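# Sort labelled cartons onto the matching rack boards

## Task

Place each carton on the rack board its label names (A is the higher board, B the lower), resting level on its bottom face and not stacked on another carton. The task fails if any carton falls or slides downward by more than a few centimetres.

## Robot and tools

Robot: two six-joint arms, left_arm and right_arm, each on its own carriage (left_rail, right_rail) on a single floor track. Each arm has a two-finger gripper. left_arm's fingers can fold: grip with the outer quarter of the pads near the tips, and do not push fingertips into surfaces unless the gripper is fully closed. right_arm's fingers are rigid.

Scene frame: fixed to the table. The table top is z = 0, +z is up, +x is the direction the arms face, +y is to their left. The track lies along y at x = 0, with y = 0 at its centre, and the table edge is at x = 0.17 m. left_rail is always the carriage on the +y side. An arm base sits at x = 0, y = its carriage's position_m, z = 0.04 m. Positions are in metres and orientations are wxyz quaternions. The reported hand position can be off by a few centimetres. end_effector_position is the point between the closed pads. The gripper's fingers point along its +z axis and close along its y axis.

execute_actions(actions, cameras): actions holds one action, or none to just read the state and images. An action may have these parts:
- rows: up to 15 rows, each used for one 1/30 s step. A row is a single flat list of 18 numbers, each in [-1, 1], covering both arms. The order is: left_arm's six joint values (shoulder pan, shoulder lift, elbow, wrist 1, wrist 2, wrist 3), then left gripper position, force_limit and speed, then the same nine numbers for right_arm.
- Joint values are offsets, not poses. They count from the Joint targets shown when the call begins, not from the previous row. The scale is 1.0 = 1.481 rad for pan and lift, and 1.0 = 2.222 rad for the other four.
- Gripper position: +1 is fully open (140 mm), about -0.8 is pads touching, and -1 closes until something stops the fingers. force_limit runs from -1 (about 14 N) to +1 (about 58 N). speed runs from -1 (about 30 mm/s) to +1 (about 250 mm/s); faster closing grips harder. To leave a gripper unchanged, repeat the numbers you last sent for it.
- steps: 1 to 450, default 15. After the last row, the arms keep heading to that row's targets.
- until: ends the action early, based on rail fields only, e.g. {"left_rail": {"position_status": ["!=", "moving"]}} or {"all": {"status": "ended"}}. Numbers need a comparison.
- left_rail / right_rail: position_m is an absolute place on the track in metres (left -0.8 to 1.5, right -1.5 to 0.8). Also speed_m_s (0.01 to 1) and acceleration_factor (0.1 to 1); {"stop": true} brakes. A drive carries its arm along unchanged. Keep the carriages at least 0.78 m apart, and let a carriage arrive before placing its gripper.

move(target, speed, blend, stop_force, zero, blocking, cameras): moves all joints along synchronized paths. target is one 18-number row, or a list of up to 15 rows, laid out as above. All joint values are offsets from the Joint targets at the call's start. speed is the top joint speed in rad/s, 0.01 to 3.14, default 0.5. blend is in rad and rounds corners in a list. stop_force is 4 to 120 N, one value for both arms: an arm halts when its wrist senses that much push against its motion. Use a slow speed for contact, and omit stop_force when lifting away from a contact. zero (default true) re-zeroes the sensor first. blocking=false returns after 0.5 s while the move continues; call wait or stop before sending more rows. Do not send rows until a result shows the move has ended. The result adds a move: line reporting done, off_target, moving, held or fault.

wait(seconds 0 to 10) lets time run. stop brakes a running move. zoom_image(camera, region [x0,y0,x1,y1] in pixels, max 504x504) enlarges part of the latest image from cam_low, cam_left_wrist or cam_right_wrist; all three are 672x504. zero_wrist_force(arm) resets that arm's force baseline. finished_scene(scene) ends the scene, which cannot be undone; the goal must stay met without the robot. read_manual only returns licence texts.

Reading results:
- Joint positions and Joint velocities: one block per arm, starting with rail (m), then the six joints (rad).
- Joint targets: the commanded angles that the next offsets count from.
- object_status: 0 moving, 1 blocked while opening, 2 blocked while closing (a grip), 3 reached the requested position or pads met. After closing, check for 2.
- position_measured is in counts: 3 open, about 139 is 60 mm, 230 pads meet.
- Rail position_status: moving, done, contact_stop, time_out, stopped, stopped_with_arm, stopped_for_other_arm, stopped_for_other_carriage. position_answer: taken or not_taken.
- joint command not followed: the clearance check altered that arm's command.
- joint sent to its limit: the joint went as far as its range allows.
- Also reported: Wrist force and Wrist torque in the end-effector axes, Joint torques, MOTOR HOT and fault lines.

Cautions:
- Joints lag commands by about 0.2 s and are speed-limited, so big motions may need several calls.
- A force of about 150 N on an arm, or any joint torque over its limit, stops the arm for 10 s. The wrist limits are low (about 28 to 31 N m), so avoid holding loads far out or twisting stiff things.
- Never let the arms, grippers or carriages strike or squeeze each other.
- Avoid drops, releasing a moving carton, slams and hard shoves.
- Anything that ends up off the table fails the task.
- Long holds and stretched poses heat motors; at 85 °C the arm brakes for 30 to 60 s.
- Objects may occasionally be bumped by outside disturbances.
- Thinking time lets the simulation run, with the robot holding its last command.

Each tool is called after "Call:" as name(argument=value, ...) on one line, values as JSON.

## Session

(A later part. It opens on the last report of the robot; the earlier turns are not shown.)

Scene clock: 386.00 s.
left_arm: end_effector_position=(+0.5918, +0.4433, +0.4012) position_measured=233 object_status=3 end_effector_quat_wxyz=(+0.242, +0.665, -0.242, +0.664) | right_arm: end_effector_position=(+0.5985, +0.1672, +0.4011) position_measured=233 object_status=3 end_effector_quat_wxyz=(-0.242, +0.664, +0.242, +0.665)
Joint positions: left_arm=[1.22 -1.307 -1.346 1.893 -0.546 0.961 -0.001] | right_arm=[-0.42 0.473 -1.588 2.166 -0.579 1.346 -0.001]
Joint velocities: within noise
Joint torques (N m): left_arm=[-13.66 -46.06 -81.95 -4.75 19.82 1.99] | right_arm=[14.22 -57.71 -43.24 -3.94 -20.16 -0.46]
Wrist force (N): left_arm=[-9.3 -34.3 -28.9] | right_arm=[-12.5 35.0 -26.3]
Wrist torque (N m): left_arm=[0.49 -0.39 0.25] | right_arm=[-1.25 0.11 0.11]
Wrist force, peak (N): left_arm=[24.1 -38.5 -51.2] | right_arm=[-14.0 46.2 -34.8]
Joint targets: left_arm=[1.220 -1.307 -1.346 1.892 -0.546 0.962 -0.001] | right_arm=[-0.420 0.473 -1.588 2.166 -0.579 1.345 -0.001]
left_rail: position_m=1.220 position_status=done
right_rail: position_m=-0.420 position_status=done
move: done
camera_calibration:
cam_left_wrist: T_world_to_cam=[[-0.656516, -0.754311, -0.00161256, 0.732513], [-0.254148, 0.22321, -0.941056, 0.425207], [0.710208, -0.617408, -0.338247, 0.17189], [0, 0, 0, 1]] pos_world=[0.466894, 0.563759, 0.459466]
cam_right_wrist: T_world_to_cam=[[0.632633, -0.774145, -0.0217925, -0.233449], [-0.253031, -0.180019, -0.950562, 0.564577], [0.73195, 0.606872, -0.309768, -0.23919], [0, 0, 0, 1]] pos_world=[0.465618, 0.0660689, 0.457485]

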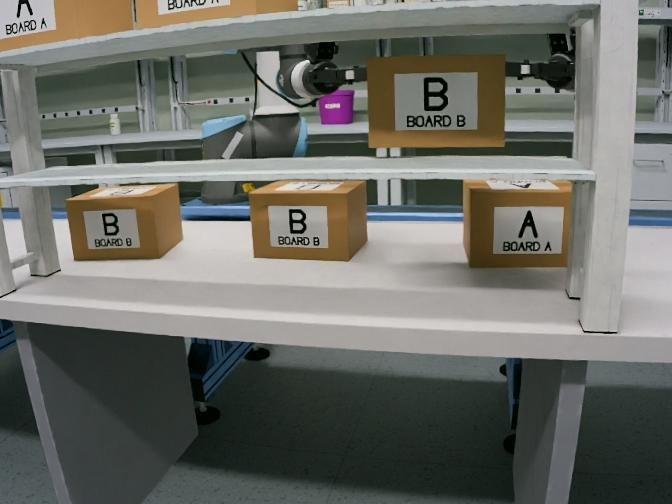

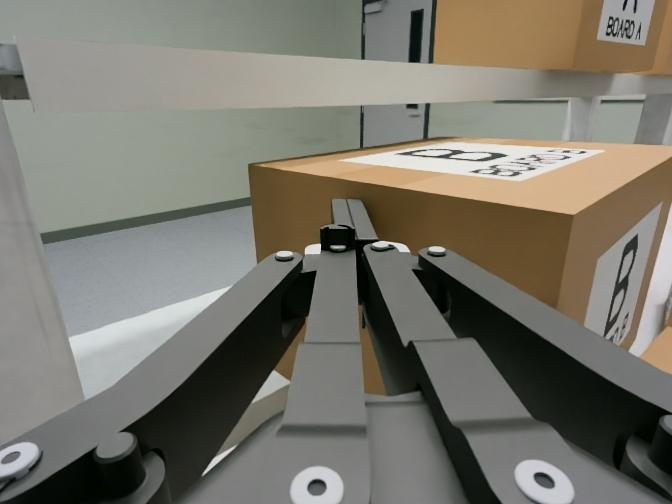

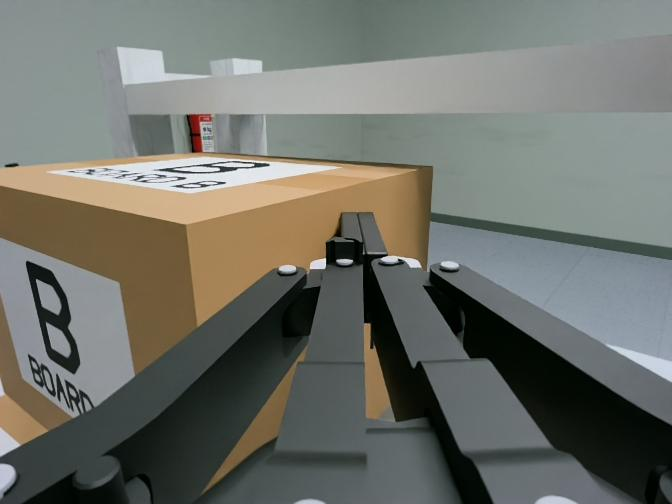

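Call:
move(target=[[0.0394,0.0213,-0.0182,0.0041,0.0262,0,-1,1,0,-0.0236,0.0315,-0.0211,0.0001,-0.0158,0,-1,1,0],[0.0767,0.0437,-0.0382,0.0091,0.0511,0,-1,1,0,-0.0447,0.0633,-0.0438,0.0016,-0.0299,0,-1,1,0],[0.1119,0.0674,-0.06,0.015,0.0746,0,-1,1,0,-0.0633,0.0954,-0.0678,0.0043,-0.0423,0,-1,1,0],[0.1452,0.0923,-0.0834,0.0219,0.0968,0,-1,1,0,-0.0794,0.1278,-0.0935,0.0083,-0.053,0,-1,1,0]], speed=0.12, blend=0.012, cameras=["cam_low"])

Call:
move(target=[0,0.0155,0.0104,-0.0208,0,0,-1,1,0,0,0.0187,0.0109,-0.0234,0,0,-1,1,0], speed=0.025, stop_force=10, cameras=["cam_low","cam_right_wrist"])

Scene clock: 397.60 s.
left_arm: end_effector_position=(+0.7464, +0.4433, +0.4011) position_measured=233 object_status=3 end_effector_quat_wxyz=(+0.242, +0.665, -0.242, +0.664) | right_arm: end_effector_position=(+0.7529, +0.1671, +0.4010) position_measured=233 object_status=3 end_effector_quat_wxyz=(-0.242, +0.664, +0.242, +0.665)
Joint positions: left_arm=[1.22 -1.092 -1.21 1.707 -0.498 1.176 -0.001] | right_arm=[-0.42 0.355 -1.399 1.959 -0.56 1.228 -0.001]
Joint velocities: within noise
Joint torques (N m): left_arm=[-19.72 -61.66 -81.49 -4.44 18.57 1.48] | right_arm=[18.87 -52.36 -56.67 -2.98 -19.4 -0.33]
Wrist force (N): left_arm=[-10.2 -32.1 -27.5] | right_arm=[-12.7 33.7 -24.4]
Wrist torque (N m): left_arm=[0.56 -0.29 0.28] | right_arm=[-1.19 0.00 0.08]
Wrist force, peak (N): left_arm=[-9.8 -38.2 -32.9] | right_arm=[-13.8 39.5 -29.9]
Joint targets: left_arm=[1.220 -1.092 -1.209 1.707 -0.498 1.177 -0.001] | right_arm=[-0.420 0.355 -1.398 1.958 -0.560 1.228 -0.001]
left_rail: position_m=1.220 position_status=done
right_rail: position_m=-0.420 position_status=done
move: done
Images, in order (width x height): cam_low 672x504.

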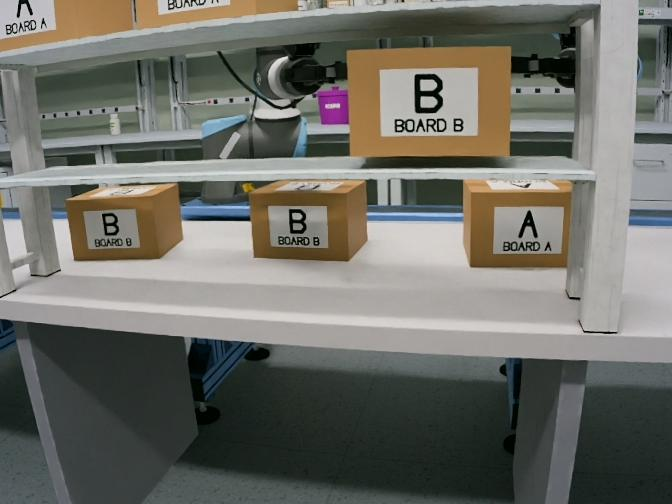

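Scene clock: 400.50 s.
left_arm: end_effector_position=(+0.7466, +0.4431, +0.3812) position_measured=233 object_status=3 end_effector_quat_wxyz=(+0.242, +0.664, -0.242, +0.664) | right_arm: end_effector_position=(+0.7534, +0.1672, +0.3797) position_measured=233 object_status=3 end_effector_quat_wxyz=(-0.242, +0.664, +0.242, +0.665)
Joint positions: left_arm=[1.22 -1.092 -1.193 1.724 -0.531 1.177 -0.001] | right_arm=[-0.42 0.355 -1.377 1.977 -0.6 1.228 -0.001]
Joint velocities: within noise
Joint torques (N m): left_arm=[-23.74 -96.99 -73.65 -3.43 18.53 1.62] | right_arm=[25.33 -72.57 -51.56 -1.55 -19.51 -0.31]
Wrist force (N): left_arm=[-2.1 -33.0 -28.2] | right_arm=[-5.4 39.2 -27.9]
Wrist torque (N m): left_arm=[0.60 -0.04 0.23] | right_arm=[-1.27 0.12 0.21]
Wrist force, peak (N): left_arm=[4.4 -34.0 -31.3] | right_arm=[0.4 39.3 -32.6]
Joint targets: left_arm=[1.220 -1.092 -1.193 1.724 -0.531 1.177 -0.001] | right_arm=[-0.420 0.355 -1.377 1.977 -0.600 1.228 -0.001]
left_rail: position_m=1.220 position_status=done
right_rail: position_m=-0.420 position_status=done
move: contact (left_arm, right_arm); left_arm: the wrist 1 is farthest, 0.014 rad from its target; right_arm: the wrist 1 is farthest, 0.012 rad from its target
camera_calibration:
cam_right_wrist: T_world_to_cam=[[0.632677, -0.774112, -0.0216898, -0.331984], [-0.252717, -0.179907, -0.950667, 0.583275], [0.732021, 0.606946, -0.309455, -0.359384], [0, 0, 0, 1]] pos_world=[0.620519, 0.0660694, 0.436086]
Images, in order (width x height): cam_low 672x504, cam_right_wrist 672x504.

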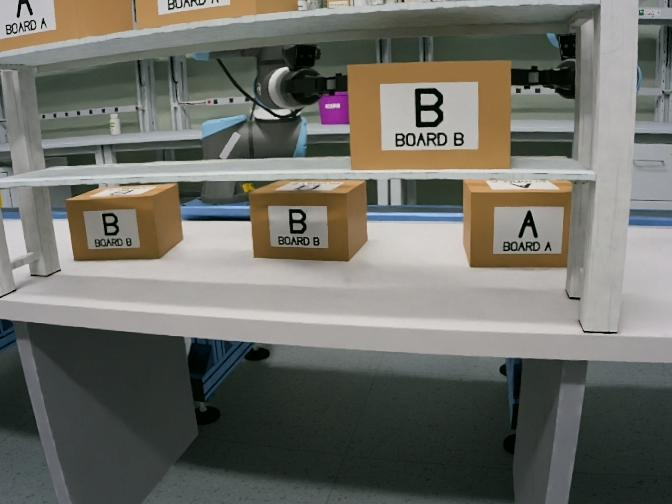

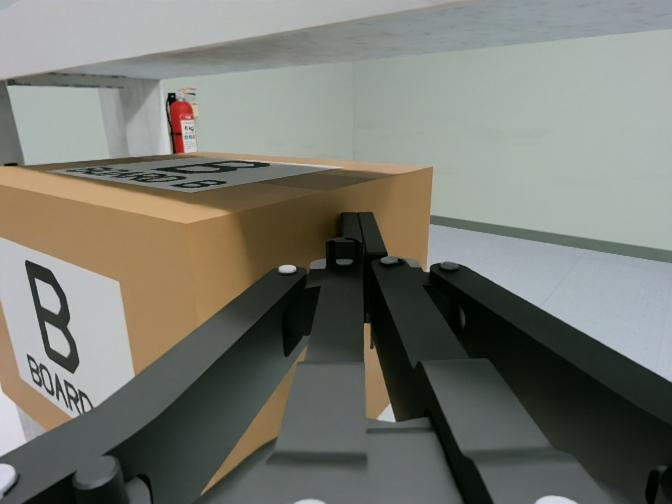

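Call:
move(target=[[0,0.0005,0.0004,-0.0008,0,0,-1,1,0,0,0.0009,0.0006,-0.0013,0,0,-1,1,0],[-0.0741,-0.1598,0.1411,-0.0346,-0.0494,0,-1,1,0,0,0.0009,0.0006,-0.0013,0,0,-1,1,0]], speed=0.25, cameras=[])

Call:
move(target=[[0,0,0,0,0,0,-1,1,0,0.0513,0.0314,-0.0271,0.0062,0.0342,0,-1,1,0],[0,0,0,0,0,0,-1,1,0,0.0984,0.065,-0.0571,0.0138,0.0656,0,-1,1,0]], speed=0.06, stop_force=25)

Call:
move(target=[[0,0,0,0,0,0,-1,1,0,-0.0427,-0.168,0.1359,-0.0239,-0.0284,0,-1,1,0],[-0.26,-0.2332,0.1792,-0.0238,-0.1733,0,-1,1,0,0.2528,-0.154,0.1555,-0.0529,0.1685,0,-1,1,0]], speed=0.4)

Scene clock: 428.37 s.
left_arm: end_effector_position=(+0.6237, +0.5457, +0.3814) position_measured=233 object_status=3 end_effector_quat_wxyz=(+0.242, +0.664, -0.242, +0.664) | right_arm: end_effector_position=(+0.7533, +0.1672, +0.3784) position_measured=233 object_status=3 end_effector_quat_wxyz=(-0.242, +0.664, +0.242, +0.665)
Joint positions: left_arm=[1.22 -1.202 -1.43 2.037 -0.608 1.067 -0.001] | right_arm=[-0.42 0.355 -1.376 1.978 -0.603 1.228 -0.001]
Joint velocities: within noise
Joint torques (N m): left_arm=[-17.73 -76.7 -32.13 -5.9 -2.49 1.95] | right_arm=[-14.92 -48.56 -30.58 -6.18 3.08 -0.35]
Wrist force (N): left_arm=[-0.8 0.3 0.3] | right_arm=[-0.3 0.7 -4.3]
Wrist torque (N m): left_arm=[-0.20 0.02 0.28] | right_arm=[-0.03 -0.32 0.15]
Wrist force, peak (N): left_arm=[-1.9 -33.2 -28.5] | right_arm=[-5.8 39.2 -28.1]
Joint targets: left_arm=[1.220 -1.202 -1.430 2.037 -0.608 1.067 -0.001] | right_arm=[-0.420 0.355 -1.376 1.978 -0.603 1.228 -0.001]
left_rail: position_m=1.220 position_status=done
right_rail: position_m=-0.420 position_status=done
move: done
No camera images: "cameras" was empty.

Scene clock: 431.80 s.
left_arm: end_effector_position=(+0.6236, +0.5458, +0.3814) position_measured=233 object_status=3 end_effector_quat_wxyz=(+0.242, +0.664, -0.242, +0.664) | right_arm: end_effector_position=(+0.7533, +0.2669, +0.3787) position_measured=233 object_status=3 end_effector_quat_wxyz=(-0.242, +0.664, +0.242, +0.665)
Joint positions: left_arm=[1.22 -1.202 -1.43 2.037 -0.608 1.067 -0.001] | right_arm=[-0.42 0.501 -1.28 1.851 -0.572 1.373 -0.001]
Joint velocities: within noise
Joint torques (N m): left_arm=[-15.46 -75.96 -38.16 -4.14 -2.22 1.68] | right_arm=[15.02 -56.79 -46.25 -0.2 2.53 -0.25]
Wrist force (N): left_arm=[-0.7 0.2 -0.1] | right_arm=[-2.3 3.7 -7.6]
Wrist torque (N m): left_arm=[-0.22 0.01 0.28] | right_arm=[-0.28 -0.22 0.15]
Wrist force, peak (N): left_arm=[-1.2 0.4 0.1] | right_arm=[-1.6 6.1 -8.4]
Joint targets: left_arm=[1.220 -1.202 -1.430 2.037 -0.608 1.067 -0.001] | right_arm=[-0.420 0.501 -1.280 1.851 -0.572 1.373 -0.001]
left_rail: position_m=1.220 position_status=done
right_rail: position_m=-0.420 position_status=done
move: done
camera_calibration:
cam_left_wrist: T_world_to_cam=[[-0.65648, -0.754342, -0.00145824, 0.830676], [-0.25402, 0.222885, -0.941167, 0.39191], [0.710287, -0.617488, -0.337937, 0.205665], [0, 0, 0, 1]] pos_world=[0.498794, 0.666258, 0.439566]
cam_right_wrist: T_world_to_cam=[[0.632731, -0.774066, -0.0217268, -0.254791], [-0.252643, -0.179829, -0.950701, 0.600097], [0.731999, 0.607028, -0.309346, -0.420212], [0, 0, 0, 1]] pos_world=[0.620419, 0.16577, 0.434987]

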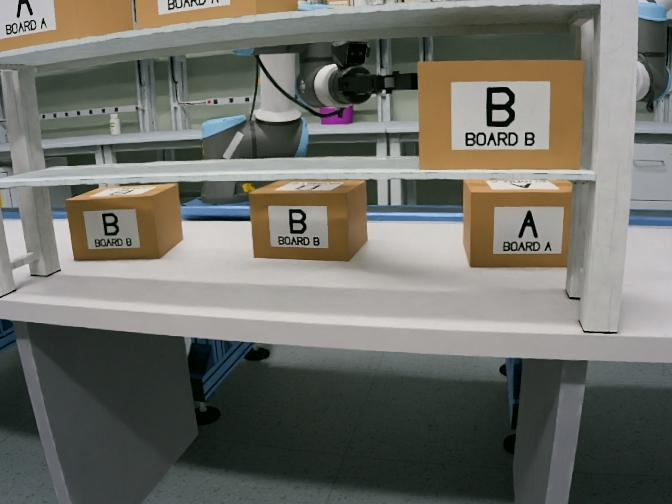

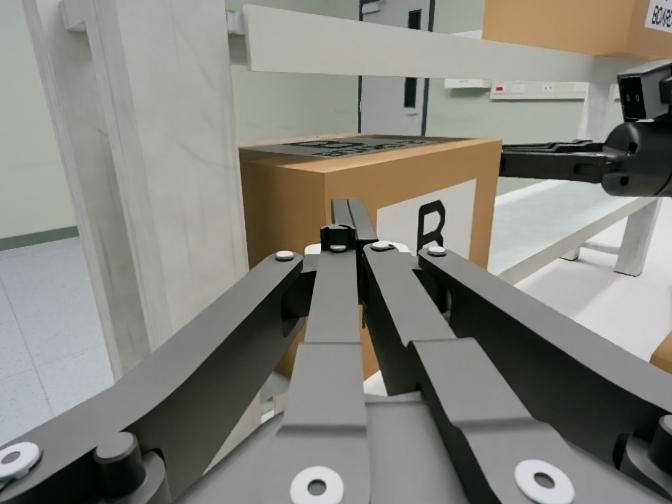

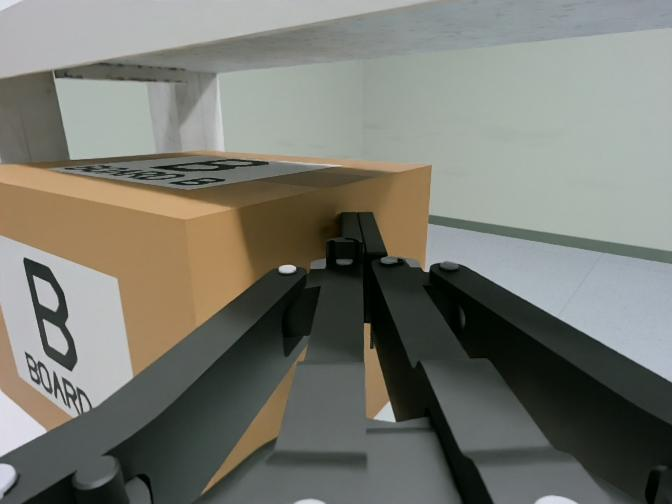

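Scene clock: 434.33 s.
left_arm: end_effector_position=(+0.4298, +0.6711, +0.3505) position_measured=233 object_status=3 end_effector_quat_wxyz=(+0.242, +0.664, -0.241, +0.664) | right_arm: end_effector_position=(+0.4348, +0.2788, +0.3492) position_measured=233 object_status=3 end_effector_quat_wxyz=(-0.242, +0.664, +0.242, +0.665)
Joint positions: left_arm=[1.22 -1.587 -1.775 2.435 -0.66 0.682 -0.001] | right_arm=[-0.42 0.875 -1.508 2.197 -0.69 1.748 -0.001]
Joint velocities: within noise
Joint torques (N m): left_arm=[-15.83 -39.99 -32.27 -4.66 -2.13 1.71] | right_arm=[4.73 -32.93 -26.51 -7.5 3.55 -0.07]
Wrist force (N): left_arm=[-0.8 0.3 0.2] | right_arm=[-1.2 0.3 -4.4]
Wrist torque (N m): left_arm=[-0.20 0.05 0.29] | right_arm=[-0.14 -0.18 0.14]
Wrist force, peak (N): left_arm=[-1.2 -0.6 2.2] | right_arm=[-2.6 4.0 -7.8]
Joint targets: left_arm=[1.220 -1.587 -1.775 2.435 -0.660 0.682 -0.001] | right_arm=[-0.420 0.875 -1.508 2.197 -0.690 1.748 -0.001]
left_rail: position_m=1.220 position_status=done
right_rail: position_m=-0.420 position_status=done
move: done
camera_calibration:
cam_left_wrist: T_world_to_cam=[[-0.656524, -0.754304, -0.00120695, 0.797738], [-0.254166, 0.222724, -0.941166, 0.285817], [0.710194, -0.617592, -0.337942, 0.410431], [0, 0, 0, 1]] pos_world=[0.304894, 0.791557, 0.408666]
cam_right_wrist: T_world_to_cam=[[0.632781, -0.774018, -0.0219903, -0.0446112], [-0.252656, -0.179541, -0.950752, 0.493699], [0.731952, 0.607174, -0.30917, -0.203502], [0, 0, 0, 1]] pos_world=[0.301919, 0.177671, 0.405487]

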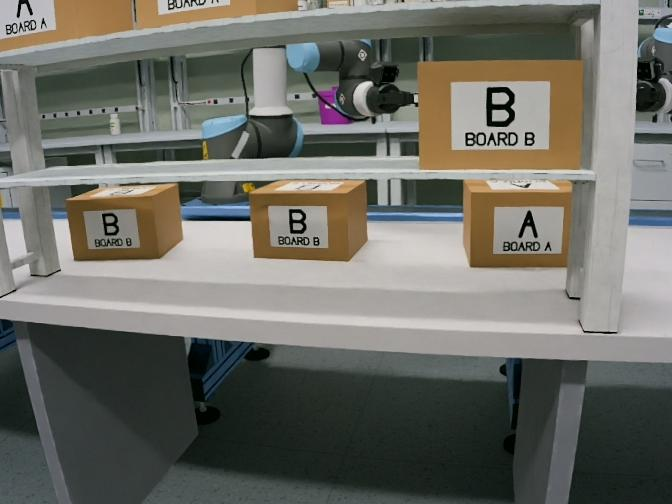

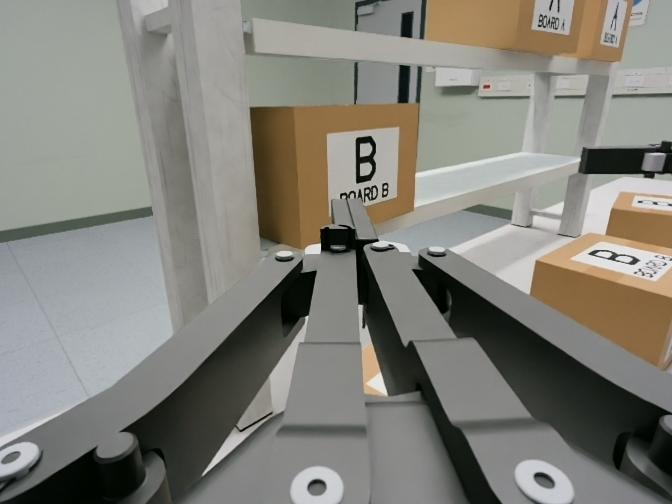

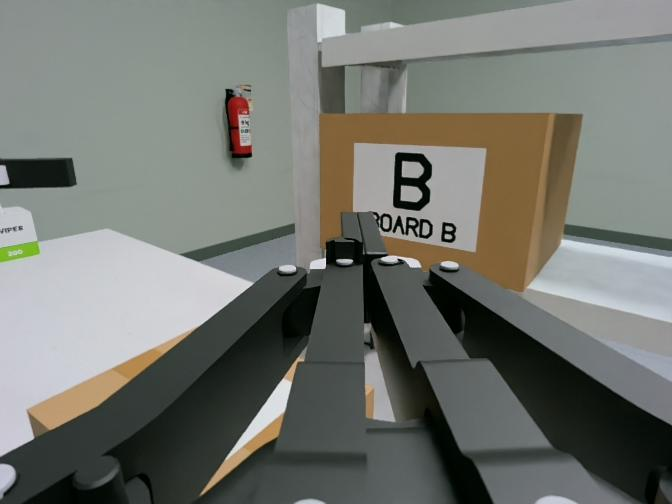

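Call:
move(target=[0.0363,0.3648,0.0557,-0.2989,0.0242,0,-1,1,0,-0.0093,0.2631,0.0422,-0.2171,-0.0063,0,-1,1,0], speed=0.4, cameras=["cam_left_wrist","cam_right_wrist"])

Call:
move(target=[-0.004,0.0315,-0.0499,0.0289,-0.0027,0,-1,1,0,0.0558,0.0406,-0.059,0.0319,0.0372,0,-1,1,0], speed=0.06, stop_force=14)

Scene clock: 456.27 s.
left_arm: end_effector_position=(+0.4477, +0.6663, +0.1252) position_measured=233 object_status=3 end_effector_quat_wxyz=(+0.242, +0.664, -0.241, +0.664) | right_arm: end_effector_position=(+0.4476, +0.2839, +0.1250) position_measured=233 object_status=3 end_effector_quat_wxyz=(-0.242, +0.664, +0.242, +0.664)
Joint positions: left_arm=[1.22 -1.533 -1.235 2.559 -1.324 0.736 -0.001] | right_arm=[-0.42 0.861 -1.118 2.291 -1.172 1.734 -0.001]
Joint velocities: within noise
Joint torques (N m): left_arm=[12.6 -24.13 -2.57 -4.75 2.1 1.8] | right_arm=[-15.21 -45.73 -10.89 -6.94 -2.39 -0.49]
Wrist force (N): left_arm=[-1.0 0.1 0.3] | right_arm=[-1.8 0.3 -4.2]
Wrist torque (N m): left_arm=[-0.24 0.10 0.29] | right_arm=[-0.11 -0.08 0.10]
Wrist force, peak (N): left_arm=[-2.3 0.1 0.1] | right_arm=[-3.6 0.5 -4.6]
Joint targets: left_arm=[1.220 -1.533 -1.235 2.559 -1.325 0.736 -0.001] | right_arm=[-0.420 0.861 -1.118 2.291 -1.172 1.734 -0.001]
left_rail: position_m=1.220 position_status=done
right_rail: position_m=-0.420 position_status=done
move: done
camera_calibration:
cam_left_wrist: T_world_to_cam=[[-0.656524, -0.754304, -0.00120602, 0.805663], [-0.254166, 0.222724, -0.941166, 0.0794173], [0.710194, -0.617592, -0.337942, 0.318545], [0, 0, 0, 1]] pos_world=[0.322894, 0.786757, 0.183366]
cam_right_wrist: T_world_to_cam=[[0.632908, -0.77392, -0.0217857, -0.0538493], [-0.253264, -0.180363, -0.950435, 0.285089], [0.731632, 0.607055, -0.310159, -0.285024], [0, 0, 0, 1]] pos_world=[0.314817, 0.18277, 0.181383]
Images, in order (width x height): cam_left_wrist 672x504, cam_right_wrist 672x504.

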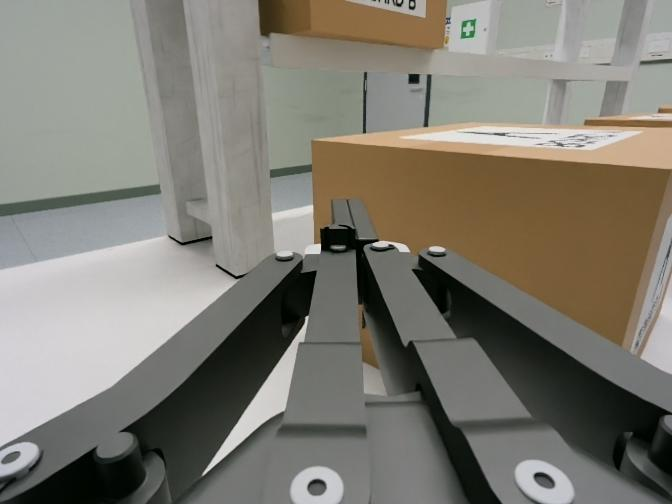

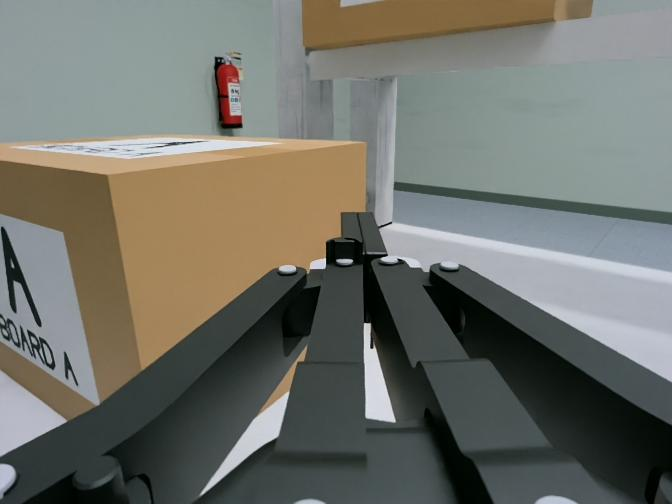

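Scene clock: 459.23 s.
left_arm: end_effector_position=(+0.4478, +0.6210, +0.1250) position_measured=233 object_status=3 end_effector_quat_wxyz=(+0.242, +0.665, -0.242, +0.664) | right_arm: end_effector_position=(+0.4487, +0.3374, +0.1248) position_measured=233 object_status=3 end_effector_quat_wxyz=(-0.242, +0.664, +0.242, +0.664)
Joint positions: left_arm=[1.22 -1.538 -1.201 2.48 -1.279 0.731 -0.001] | right_arm=[-0.42 0.925 -1.072 2.19 -1.118 1.797 -0.001]
Joint velocities: within noise
Joint torques (N m): left_arm=[11.46 -69.23 -5.72 -4.43 1.98 1.89] | right_arm=[-13.56 -79.24 -12.86 -6.89 -1.83 -0.43]
Wrist force (N): left_arm=[-1.1 0.5 0.4] | right_arm=[-0.7 -0.7 -4.2]
Wrist torque (N m): left_arm=[-0.13 0.15 0.29] | right_arm=[-0.33 -0.30 0.16]
Wrist force, peak (N): left_arm=[3.0 -10.2 -10.5] | right_arm=[2.7 13.4 -17.0]
Joint targets: left_arm=[1.220 -1.538 -1.201 2.480 -1.279 0.731 -0.001] | right_arm=[-0.420 0.925 -1.072 2.190 -1.118 1.797 -0.001]
left_rail: position_m=1.220 position_status=done
right_rail: position_m=-0.420 position_status=done
move: contact (left_arm, right_arm); left_arm: the elbow is farthest, 0.031 rad from its target; right_arm: the elbow is farthest, 0.030 rad from its target
camera_calibration:
cam_left_wrist: T_world_to_cam=[[-0.656444, -0.754374, -0.00132575, 0.771616], [-0.254113, 0.222779, -0.941167, 0.0892382], [0.710287, -0.617486, -0.337938, 0.290453], [0, 0, 0, 1]] pos_world=[0.322894, 0.741558, 0.183166]
cam_right_wrist: T_world_to_cam=[[0.632908, -0.77392, -0.0217857, -0.0131451], [-0.253264, -0.180363, -0.950435, 0.294827], [0.731632, 0.607055, -0.310159, -0.318368], [0, 0, 0, 1]] pos_world=[0.315917, 0.23627, 0.181183]

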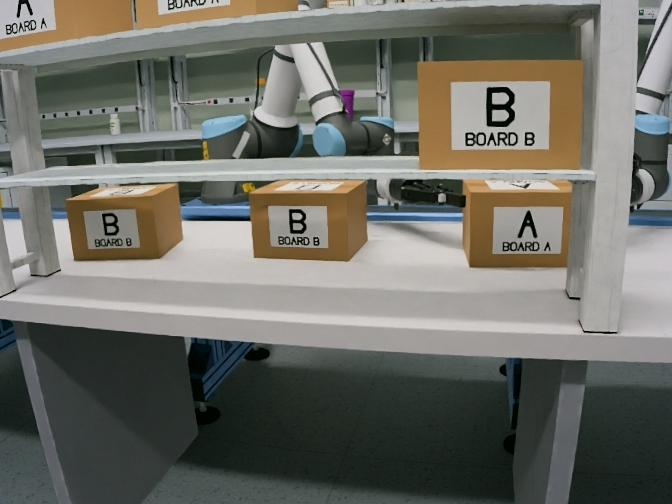

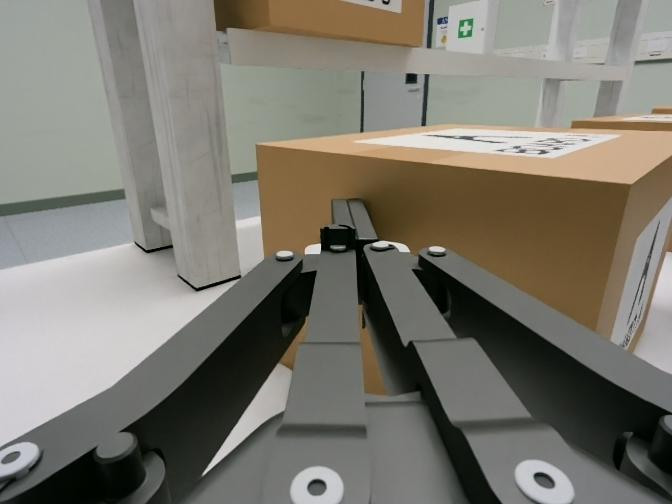

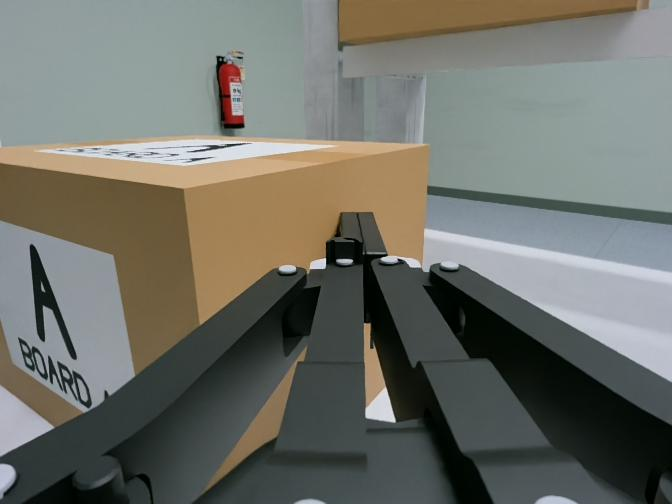

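Call:
move(target=[-0.0002,0.0015,-0.0024,0.0014,-0.0001,0,-1,1,0,0.0024,0.0017,-0.0025,0.0014,0.0016,0,-1,1,0], speed=0.02, cameras=[])

Scene clock: 463.67 s.
left_arm: end_effector_position=(+0.4479, +0.6184, +0.1250) position_measured=233 object_status=3 end_effector_quat_wxyz=(+0.242, +0.665, -0.241, +0.664) | right_arm: end_effector_position=(+0.4486, +0.3402, +0.1248) position_measured=233 object_status=3 end_effector_quat_wxyz=(-0.242, +0.664, +0.242, +0.664)
Joint positions: left_arm=[1.22 -1.538 -1.199 2.475 -1.276 0.731 -0.001] | right_arm=[-0.42 0.928 -1.07 2.185 -1.115 1.801 -0.001]
Joint velocities: within noise
Joint torques (N m): left_arm=[-29.49 -21.29 -56.08 0.67 5.01 1.36] | right_arm=[25.31 -45.12 -49.95 0.2 -3.69 -0.27]
Wrist force (N): left_arm=[18.6 -28.3 -44.6] | right_arm=[13.9 30.7 -48.0]
Wrist torque (N m): left_arm=[0.30 0.85 0.13] | right_arm=[-0.99 0.22 0.34]
Wrist force, peak (N): left_arm=[18.6 -28.3 -44.6] | right_arm=[13.9 30.7 -48.0]
Joint targets: left_arm=[1.220 -1.538 -1.199 2.474 -1.275 0.731 -0.001] | right_arm=[-0.420 0.928 -1.069 2.185 -1.115 1.801 -0.001]
left_rail: position_m=1.220 position_status=done
right_rail: position_m=-0.420 position_status=done
move: done
No camera images: "cameras" was empty.

Call:
move(target=[[0,-0.0858,-0.0053,0.0625,0,0,-1,1,0,0,-0.061,-0.0041,0.0447,0,0,-1,1,0],[0,-0.1637,-0.0158,0.125,0,0,-1,1,0,0,-0.1174,-0.0123,0.0905,0,0,-1,1,0],[0,-0.2325,-0.0312,0.1862,0,0,-1,1,0,0,-0.1687,-0.0244,0.1368,0,0,-1,1,0],[0,-0.2919,-0.0509,0.2455,0,0,-1,1,0,0,-0.2145,-0.0402,0.1832,0,0,-1,1,0],[0,-0.3405,-0.0745,0.3014,0,0,-1,1,0,0,-0.2541,-0.0596,0.229,0,0,-1,1,0],[0,-0.3795,-0.1014,0.3544,0,0,-1,1,0,0,-0.2876,-0.0824,0.2741,0,0,-1,1,0],[0,-0.4093,-0.1312,0.404,0,0,-1,1,0,0,-0.3149,-0.1082,0.3181,0,0,-1,1,0],[0,-0.4311,-0.1637,0.451,0,0,-1,1,0,0,-0.3363,-0.1372,0.3613,0,0,-1,1,0],[0,-0.4456,-0.1986,0.4956,0,0,-1,1,0,0,-0.3518,-0.169,0.4035,0,0,-1,1,0],[0,-0.4533,-0.2361,0.5383,0,0,-1,1,0,0,-0.3617,-0.2038,0.4449,0,0,-1,1,0]], speed=0.2, blend=0.012)

Scene clock: 490.33 s.
left_arm: end_effector_position=(+0.4478, +0.6182, +0.6410) position_measured=233 object_status=3 end_effector_quat_wxyz=(+0.242, +0.665, -0.242, +0.664) | right_arm: end_effector_position=(+0.4485, +0.3404, +0.6408) position_measured=233 object_status=3 end_effector_quat_wxyz=(-0.242, +0.664, +0.242, +0.664)
Joint positions: left_arm=[1.22 -1.538 -1.871 1.95 -0.08 0.731 -0.001] | right_arm=[-0.42 0.928 -1.605 1.732 -0.127 1.801 -0.001]
Joint velocities: within noise
Joint torques (N m): left_arm=[-19.63 -29.8 -78.53 -4.22 19.21 1.63] | right_arm=[23.48 -52.32 -65.63 -4.96 -17.55 -0.23]
Wrist force (N): left_arm=[-9.0 -34.4 -28.2] | right_arm=[-10.3 34.3 -31.8]
Wrist torque (N m): left_arm=[0.55 -0.28 0.35] | right_arm=[-1.24 -0.54 0.09]
Wrist force, peak (N): left_arm=[22.8 -36.2 -50.7] | right_arm=[14.6 34.5 -49.5]
Joint targets: left_arm=[1.220 -1.538 -1.871 1.950 -0.079 0.731 -0.001] | right_arm=[-0.420 0.928 -1.605 1.732 -0.126 1.801 -0.001]
left_rail: position_m=1.220 position_status=done
right_rail: position_m=-0.420 position_status=done
move: done
camera_calibration:
cam_left_wrist: T_world_to_cam=[[-0.656491, -0.754333, -0.00130381, 0.770158], [-0.254198, 0.222853, -0.941127, 0.575542], [0.710214, -0.61751, -0.338051, 0.463254], [0, 0, 0, 1]] pos_world=[0.322894, 0.738758, 0.699266]
cam_right_wrist: T_world_to_cam=[[0.632906, -0.773922, -0.021784, 0.000546434], [-0.253333, -0.180422, -0.950405, 0.785852], [0.731609, 0.607036, -0.31025, -0.159895], [0, 0, 0, 1]] pos_world=[0.315717, 0.23927, 0.697283]

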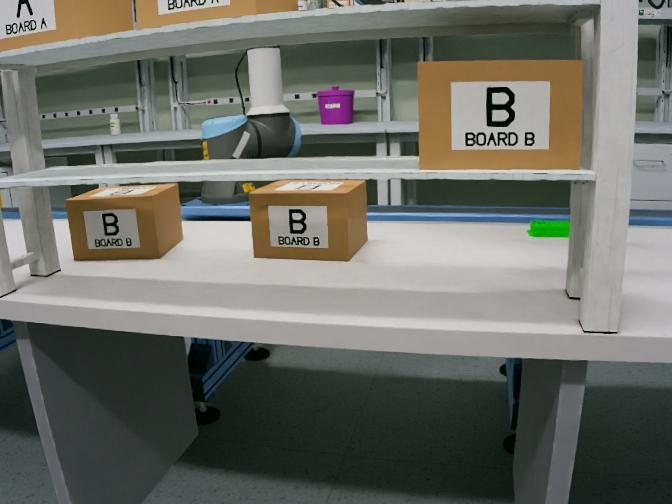

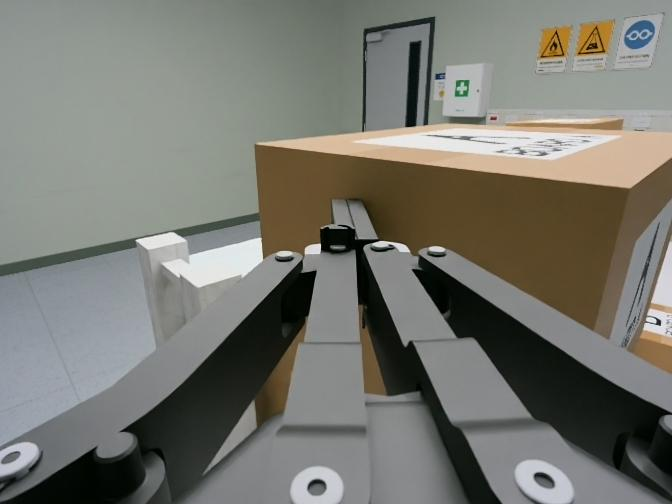

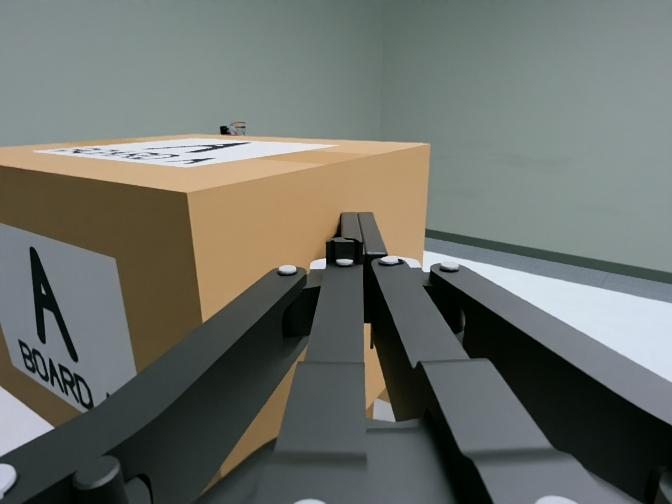

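Call:
move(target=[[0.0552,0.0548,-0.0265,-0.01,0.0368,0,-1,1,0,-0.0598,-0.017,0.0106,0.0007,-0.0398,0,-1,1,0],[0.1028,0.1086,-0.0554,-0.017,0.0685,0,-1,1,0,-0.1199,-0.0294,0.0184,0.0012,-0.0799,0,-1,1,0],[0.1429,0.1614,-0.0868,-0.0208,0.0953,0,-1,1,0,-0.1801,-0.0373,0.0232,0.0017,-0.12,0,-1,1,0],[0.1756,0.2134,-0.1207,-0.0216,0.117,0,-1,1,0,-0.2406,-0.0405,0.0251,0.0019,-0.1604,0,-1,1,0],[0.2177,0.239,-0.1383,-0.021,0.1451,0,-1,1,0,-0.2667,-0.0112,0.0071,0.0004,-0.1778,0,-1,1,0],[0.2573,0.266,-0.1578,-0.0195,0.1715,0,-1,1,0,-0.2903,0.0194,-0.0126,-0.0003,-0.1935,0,-1,1,0],[0.2944,0.2945,-0.1793,-0.0171,0.1962,0,-1,1,0,-0.3115,0.051,-0.0342,0.0002,-0.2076,0,-1,1,0],[0.329,0.3245,-0.2026,-0.0137,0.2193,0,-1,1,0,-0.3302,0.0839,-0.0577,0.0018,-0.2201,0,-1,1,0]], speed=0.13, blend=0.012)

Call:
move(target=[0,0.0074,0.03,-0.0349,0,0,-1,1,0,0,0.008,0.0301,-0.0354,0,0,-1,1,0], speed=0.03, stop_force=10)

Scene clock: 529.77 s.
left_arm: end_effector_position=(+0.7491, +0.4991, +0.6412) position_measured=233 object_status=3 end_effector_quat_wxyz=(+0.242, +0.664, -0.242, +0.664) | right_arm: end_effector_position=(+0.7498, +0.2212, +0.6410) position_measured=233 object_status=3 end_effector_quat_wxyz=(-0.242, +0.664, +0.242, +0.664)
Joint positions: left_arm=[1.22 -1.051 -1.39 1.5 -0.11 1.218 -0.001] | right_arm=[-0.42 0.439 -1.481 1.604 -0.122 1.312 -0.001]
Joint velocities: within noise
Joint torques (N m): left_arm=[-18.62 -42.41 -78.43 -4.26 18.85 1.56] | right_arm=[17.05 -48.17 -63.56 -2.98 -18.73 -0.25]
Wrist force (N): left_arm=[-9.3 -32.2 -26.5] | right_arm=[-10.9 32.5 -30.6]
Wrist torque (N m): left_arm=[0.46 -0.28 0.33] | right_arm=[-1.11 -0.55 0.04]
Wrist force, peak (N): left_arm=[-9.2 -38.1 -31.2] | right_arm=[-11.3 38.4 -35.1]
Joint targets: left_arm=[1.220 -1.051 -1.390 1.499 -0.110 1.218 -0.001] | right_arm=[-0.420 0.439 -1.481 1.604 -0.122 1.312 -0.001]
left_rail: position_m=1.220 position_status=done
right_rail: position_m=-0.420 position_status=done
move: done
camera_calibration:
cam_left_wrist: T_world_to_cam=[[-0.65648, -0.754342, -0.00145824, 0.878149], [-0.25402, 0.222885, -0.941167, 0.678688], [0.710287, -0.617488, -0.337937, 0.175554], [0, 0, 0, 1]] pos_world=[0.624194, 0.619558, 0.699366]
cam_right_wrist: T_world_to_cam=[[0.632871, -0.773947, -0.0219181, -0.282277], [-0.253423, -0.180314, -0.950402, 0.840905], [0.731608, 0.607037, -0.310251, -0.307907], [0, 0, 0, 1]] pos_world=[0.617017, 0.12007, 0.697482]

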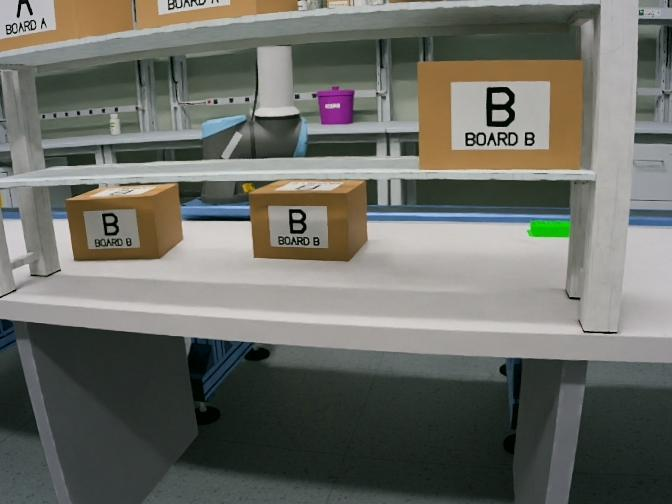

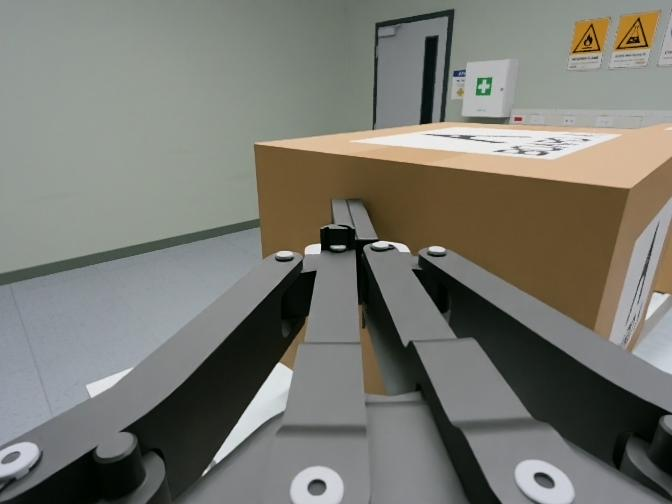

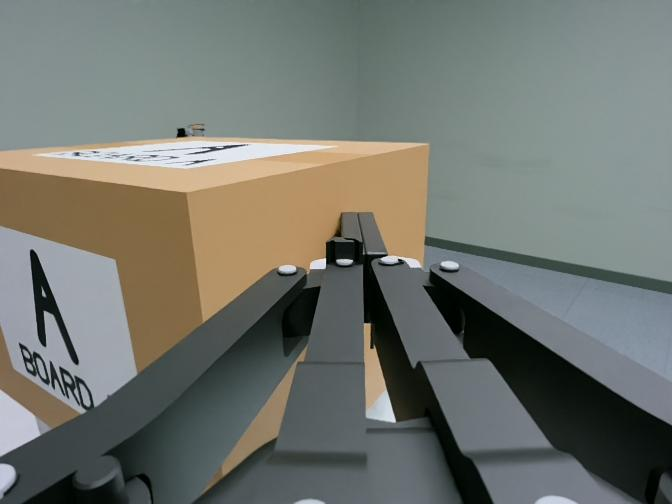

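Scene clock: 533.40 s.
left_arm: end_effector_position=(+0.7495, +0.4988, +0.6087) position_measured=233 object_status=3 end_effector_quat_wxyz=(+0.242, +0.664, -0.241, +0.665) | right_arm: end_effector_position=(+0.7503, +0.2213, +0.6080) position_measured=233 object_status=3 end_effector_quat_wxyz=(-0.242, +0.664, +0.242, +0.664)
Joint positions: left_arm=[1.22 -1.05 -1.382 1.548 -0.166 1.218 -0.001] | right_arm=[-0.42 0.439 -1.472 1.653 -0.18 1.312 -0.001]
Joint velocities: within noise
Joint torques (N m): left_arm=[-30.78 -71.49 -69.83 -3.3 18.81 1.15] | right_arm=[27.76 -64.29 -56.21 -2.27 -17.52 -0.15]
Wrist force (N): left_arm=[-0.5 -35.9 -31.6] | right_arm=[-3.2 37.3 -36.7]
Wrist torque (N m): left_arm=[0.55 0.06 0.21] | right_arm=[-1.24 -0.38 0.21]
Wrist force, peak (N): left_arm=[8.3 -36.8 -33.8] | right_arm=[3.7 37.5 -40.3]
Joint targets: left_arm=[1.220 -1.050 -1.382 1.548 -0.166 1.218 -0.001] | right_arm=[-0.420 0.439 -1.472 1.653 -0.180 1.312 -0.001]
left_rail: position_m=1.220 position_status=done
right_rail: position_m=-0.420 position_status=done
move: contact (left_arm, right_arm); left_arm: the wrist 1 is farthest, 0.022 rad from its target; right_arm: the wrist 1 is farthest, 0.020 rad from its target
camera_calibration:
cam_left_wrist: T_world_to_cam=[[-0.656411, -0.754402, -0.00140074, 0.878094], [-0.253924, 0.222689, -0.94124, 0.648379], [0.710385, -0.617485, -0.337737, 0.163905], [0, 0, 0, 1]] pos_world=[0.624594, 0.619258, 0.666866]
cam_right_wrist: T_world_to_cam=[[0.632823, -0.773986, -0.0219107, -0.283212], [-0.253343, -0.180231, -0.950439, 0.809557], [0.731678, 0.607011, -0.310138, -0.318717], [0, 0, 0, 1]] pos_world=[0.617517, 0.12017, 0.664383]

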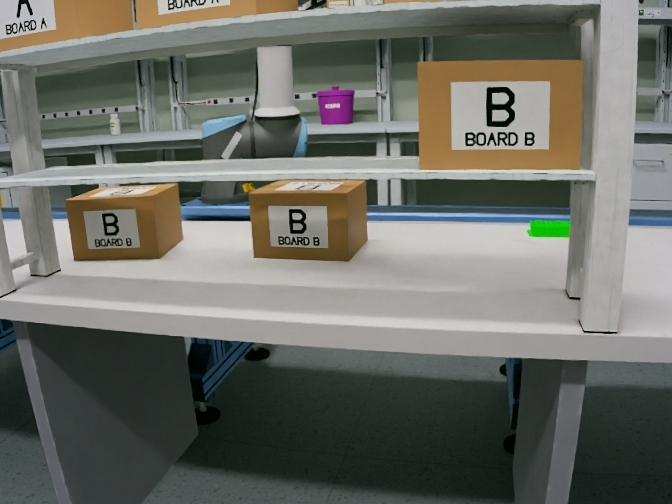

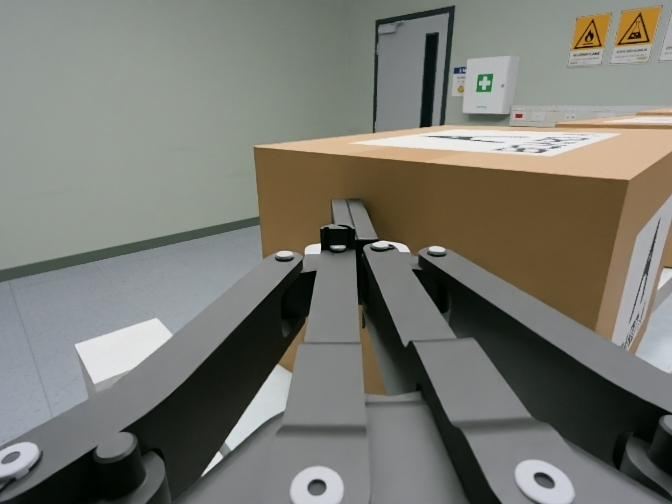

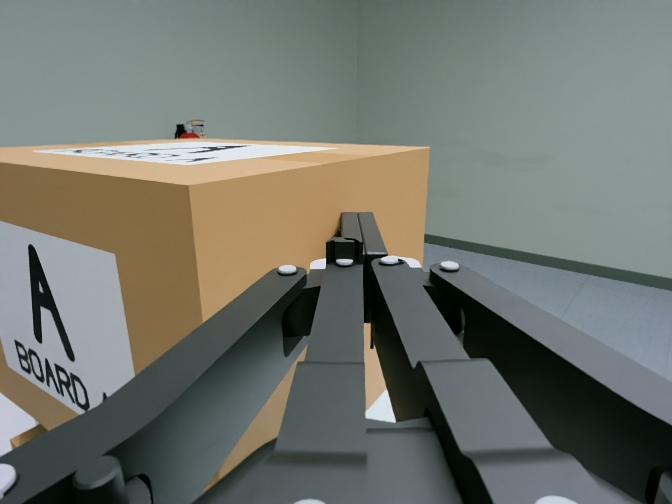

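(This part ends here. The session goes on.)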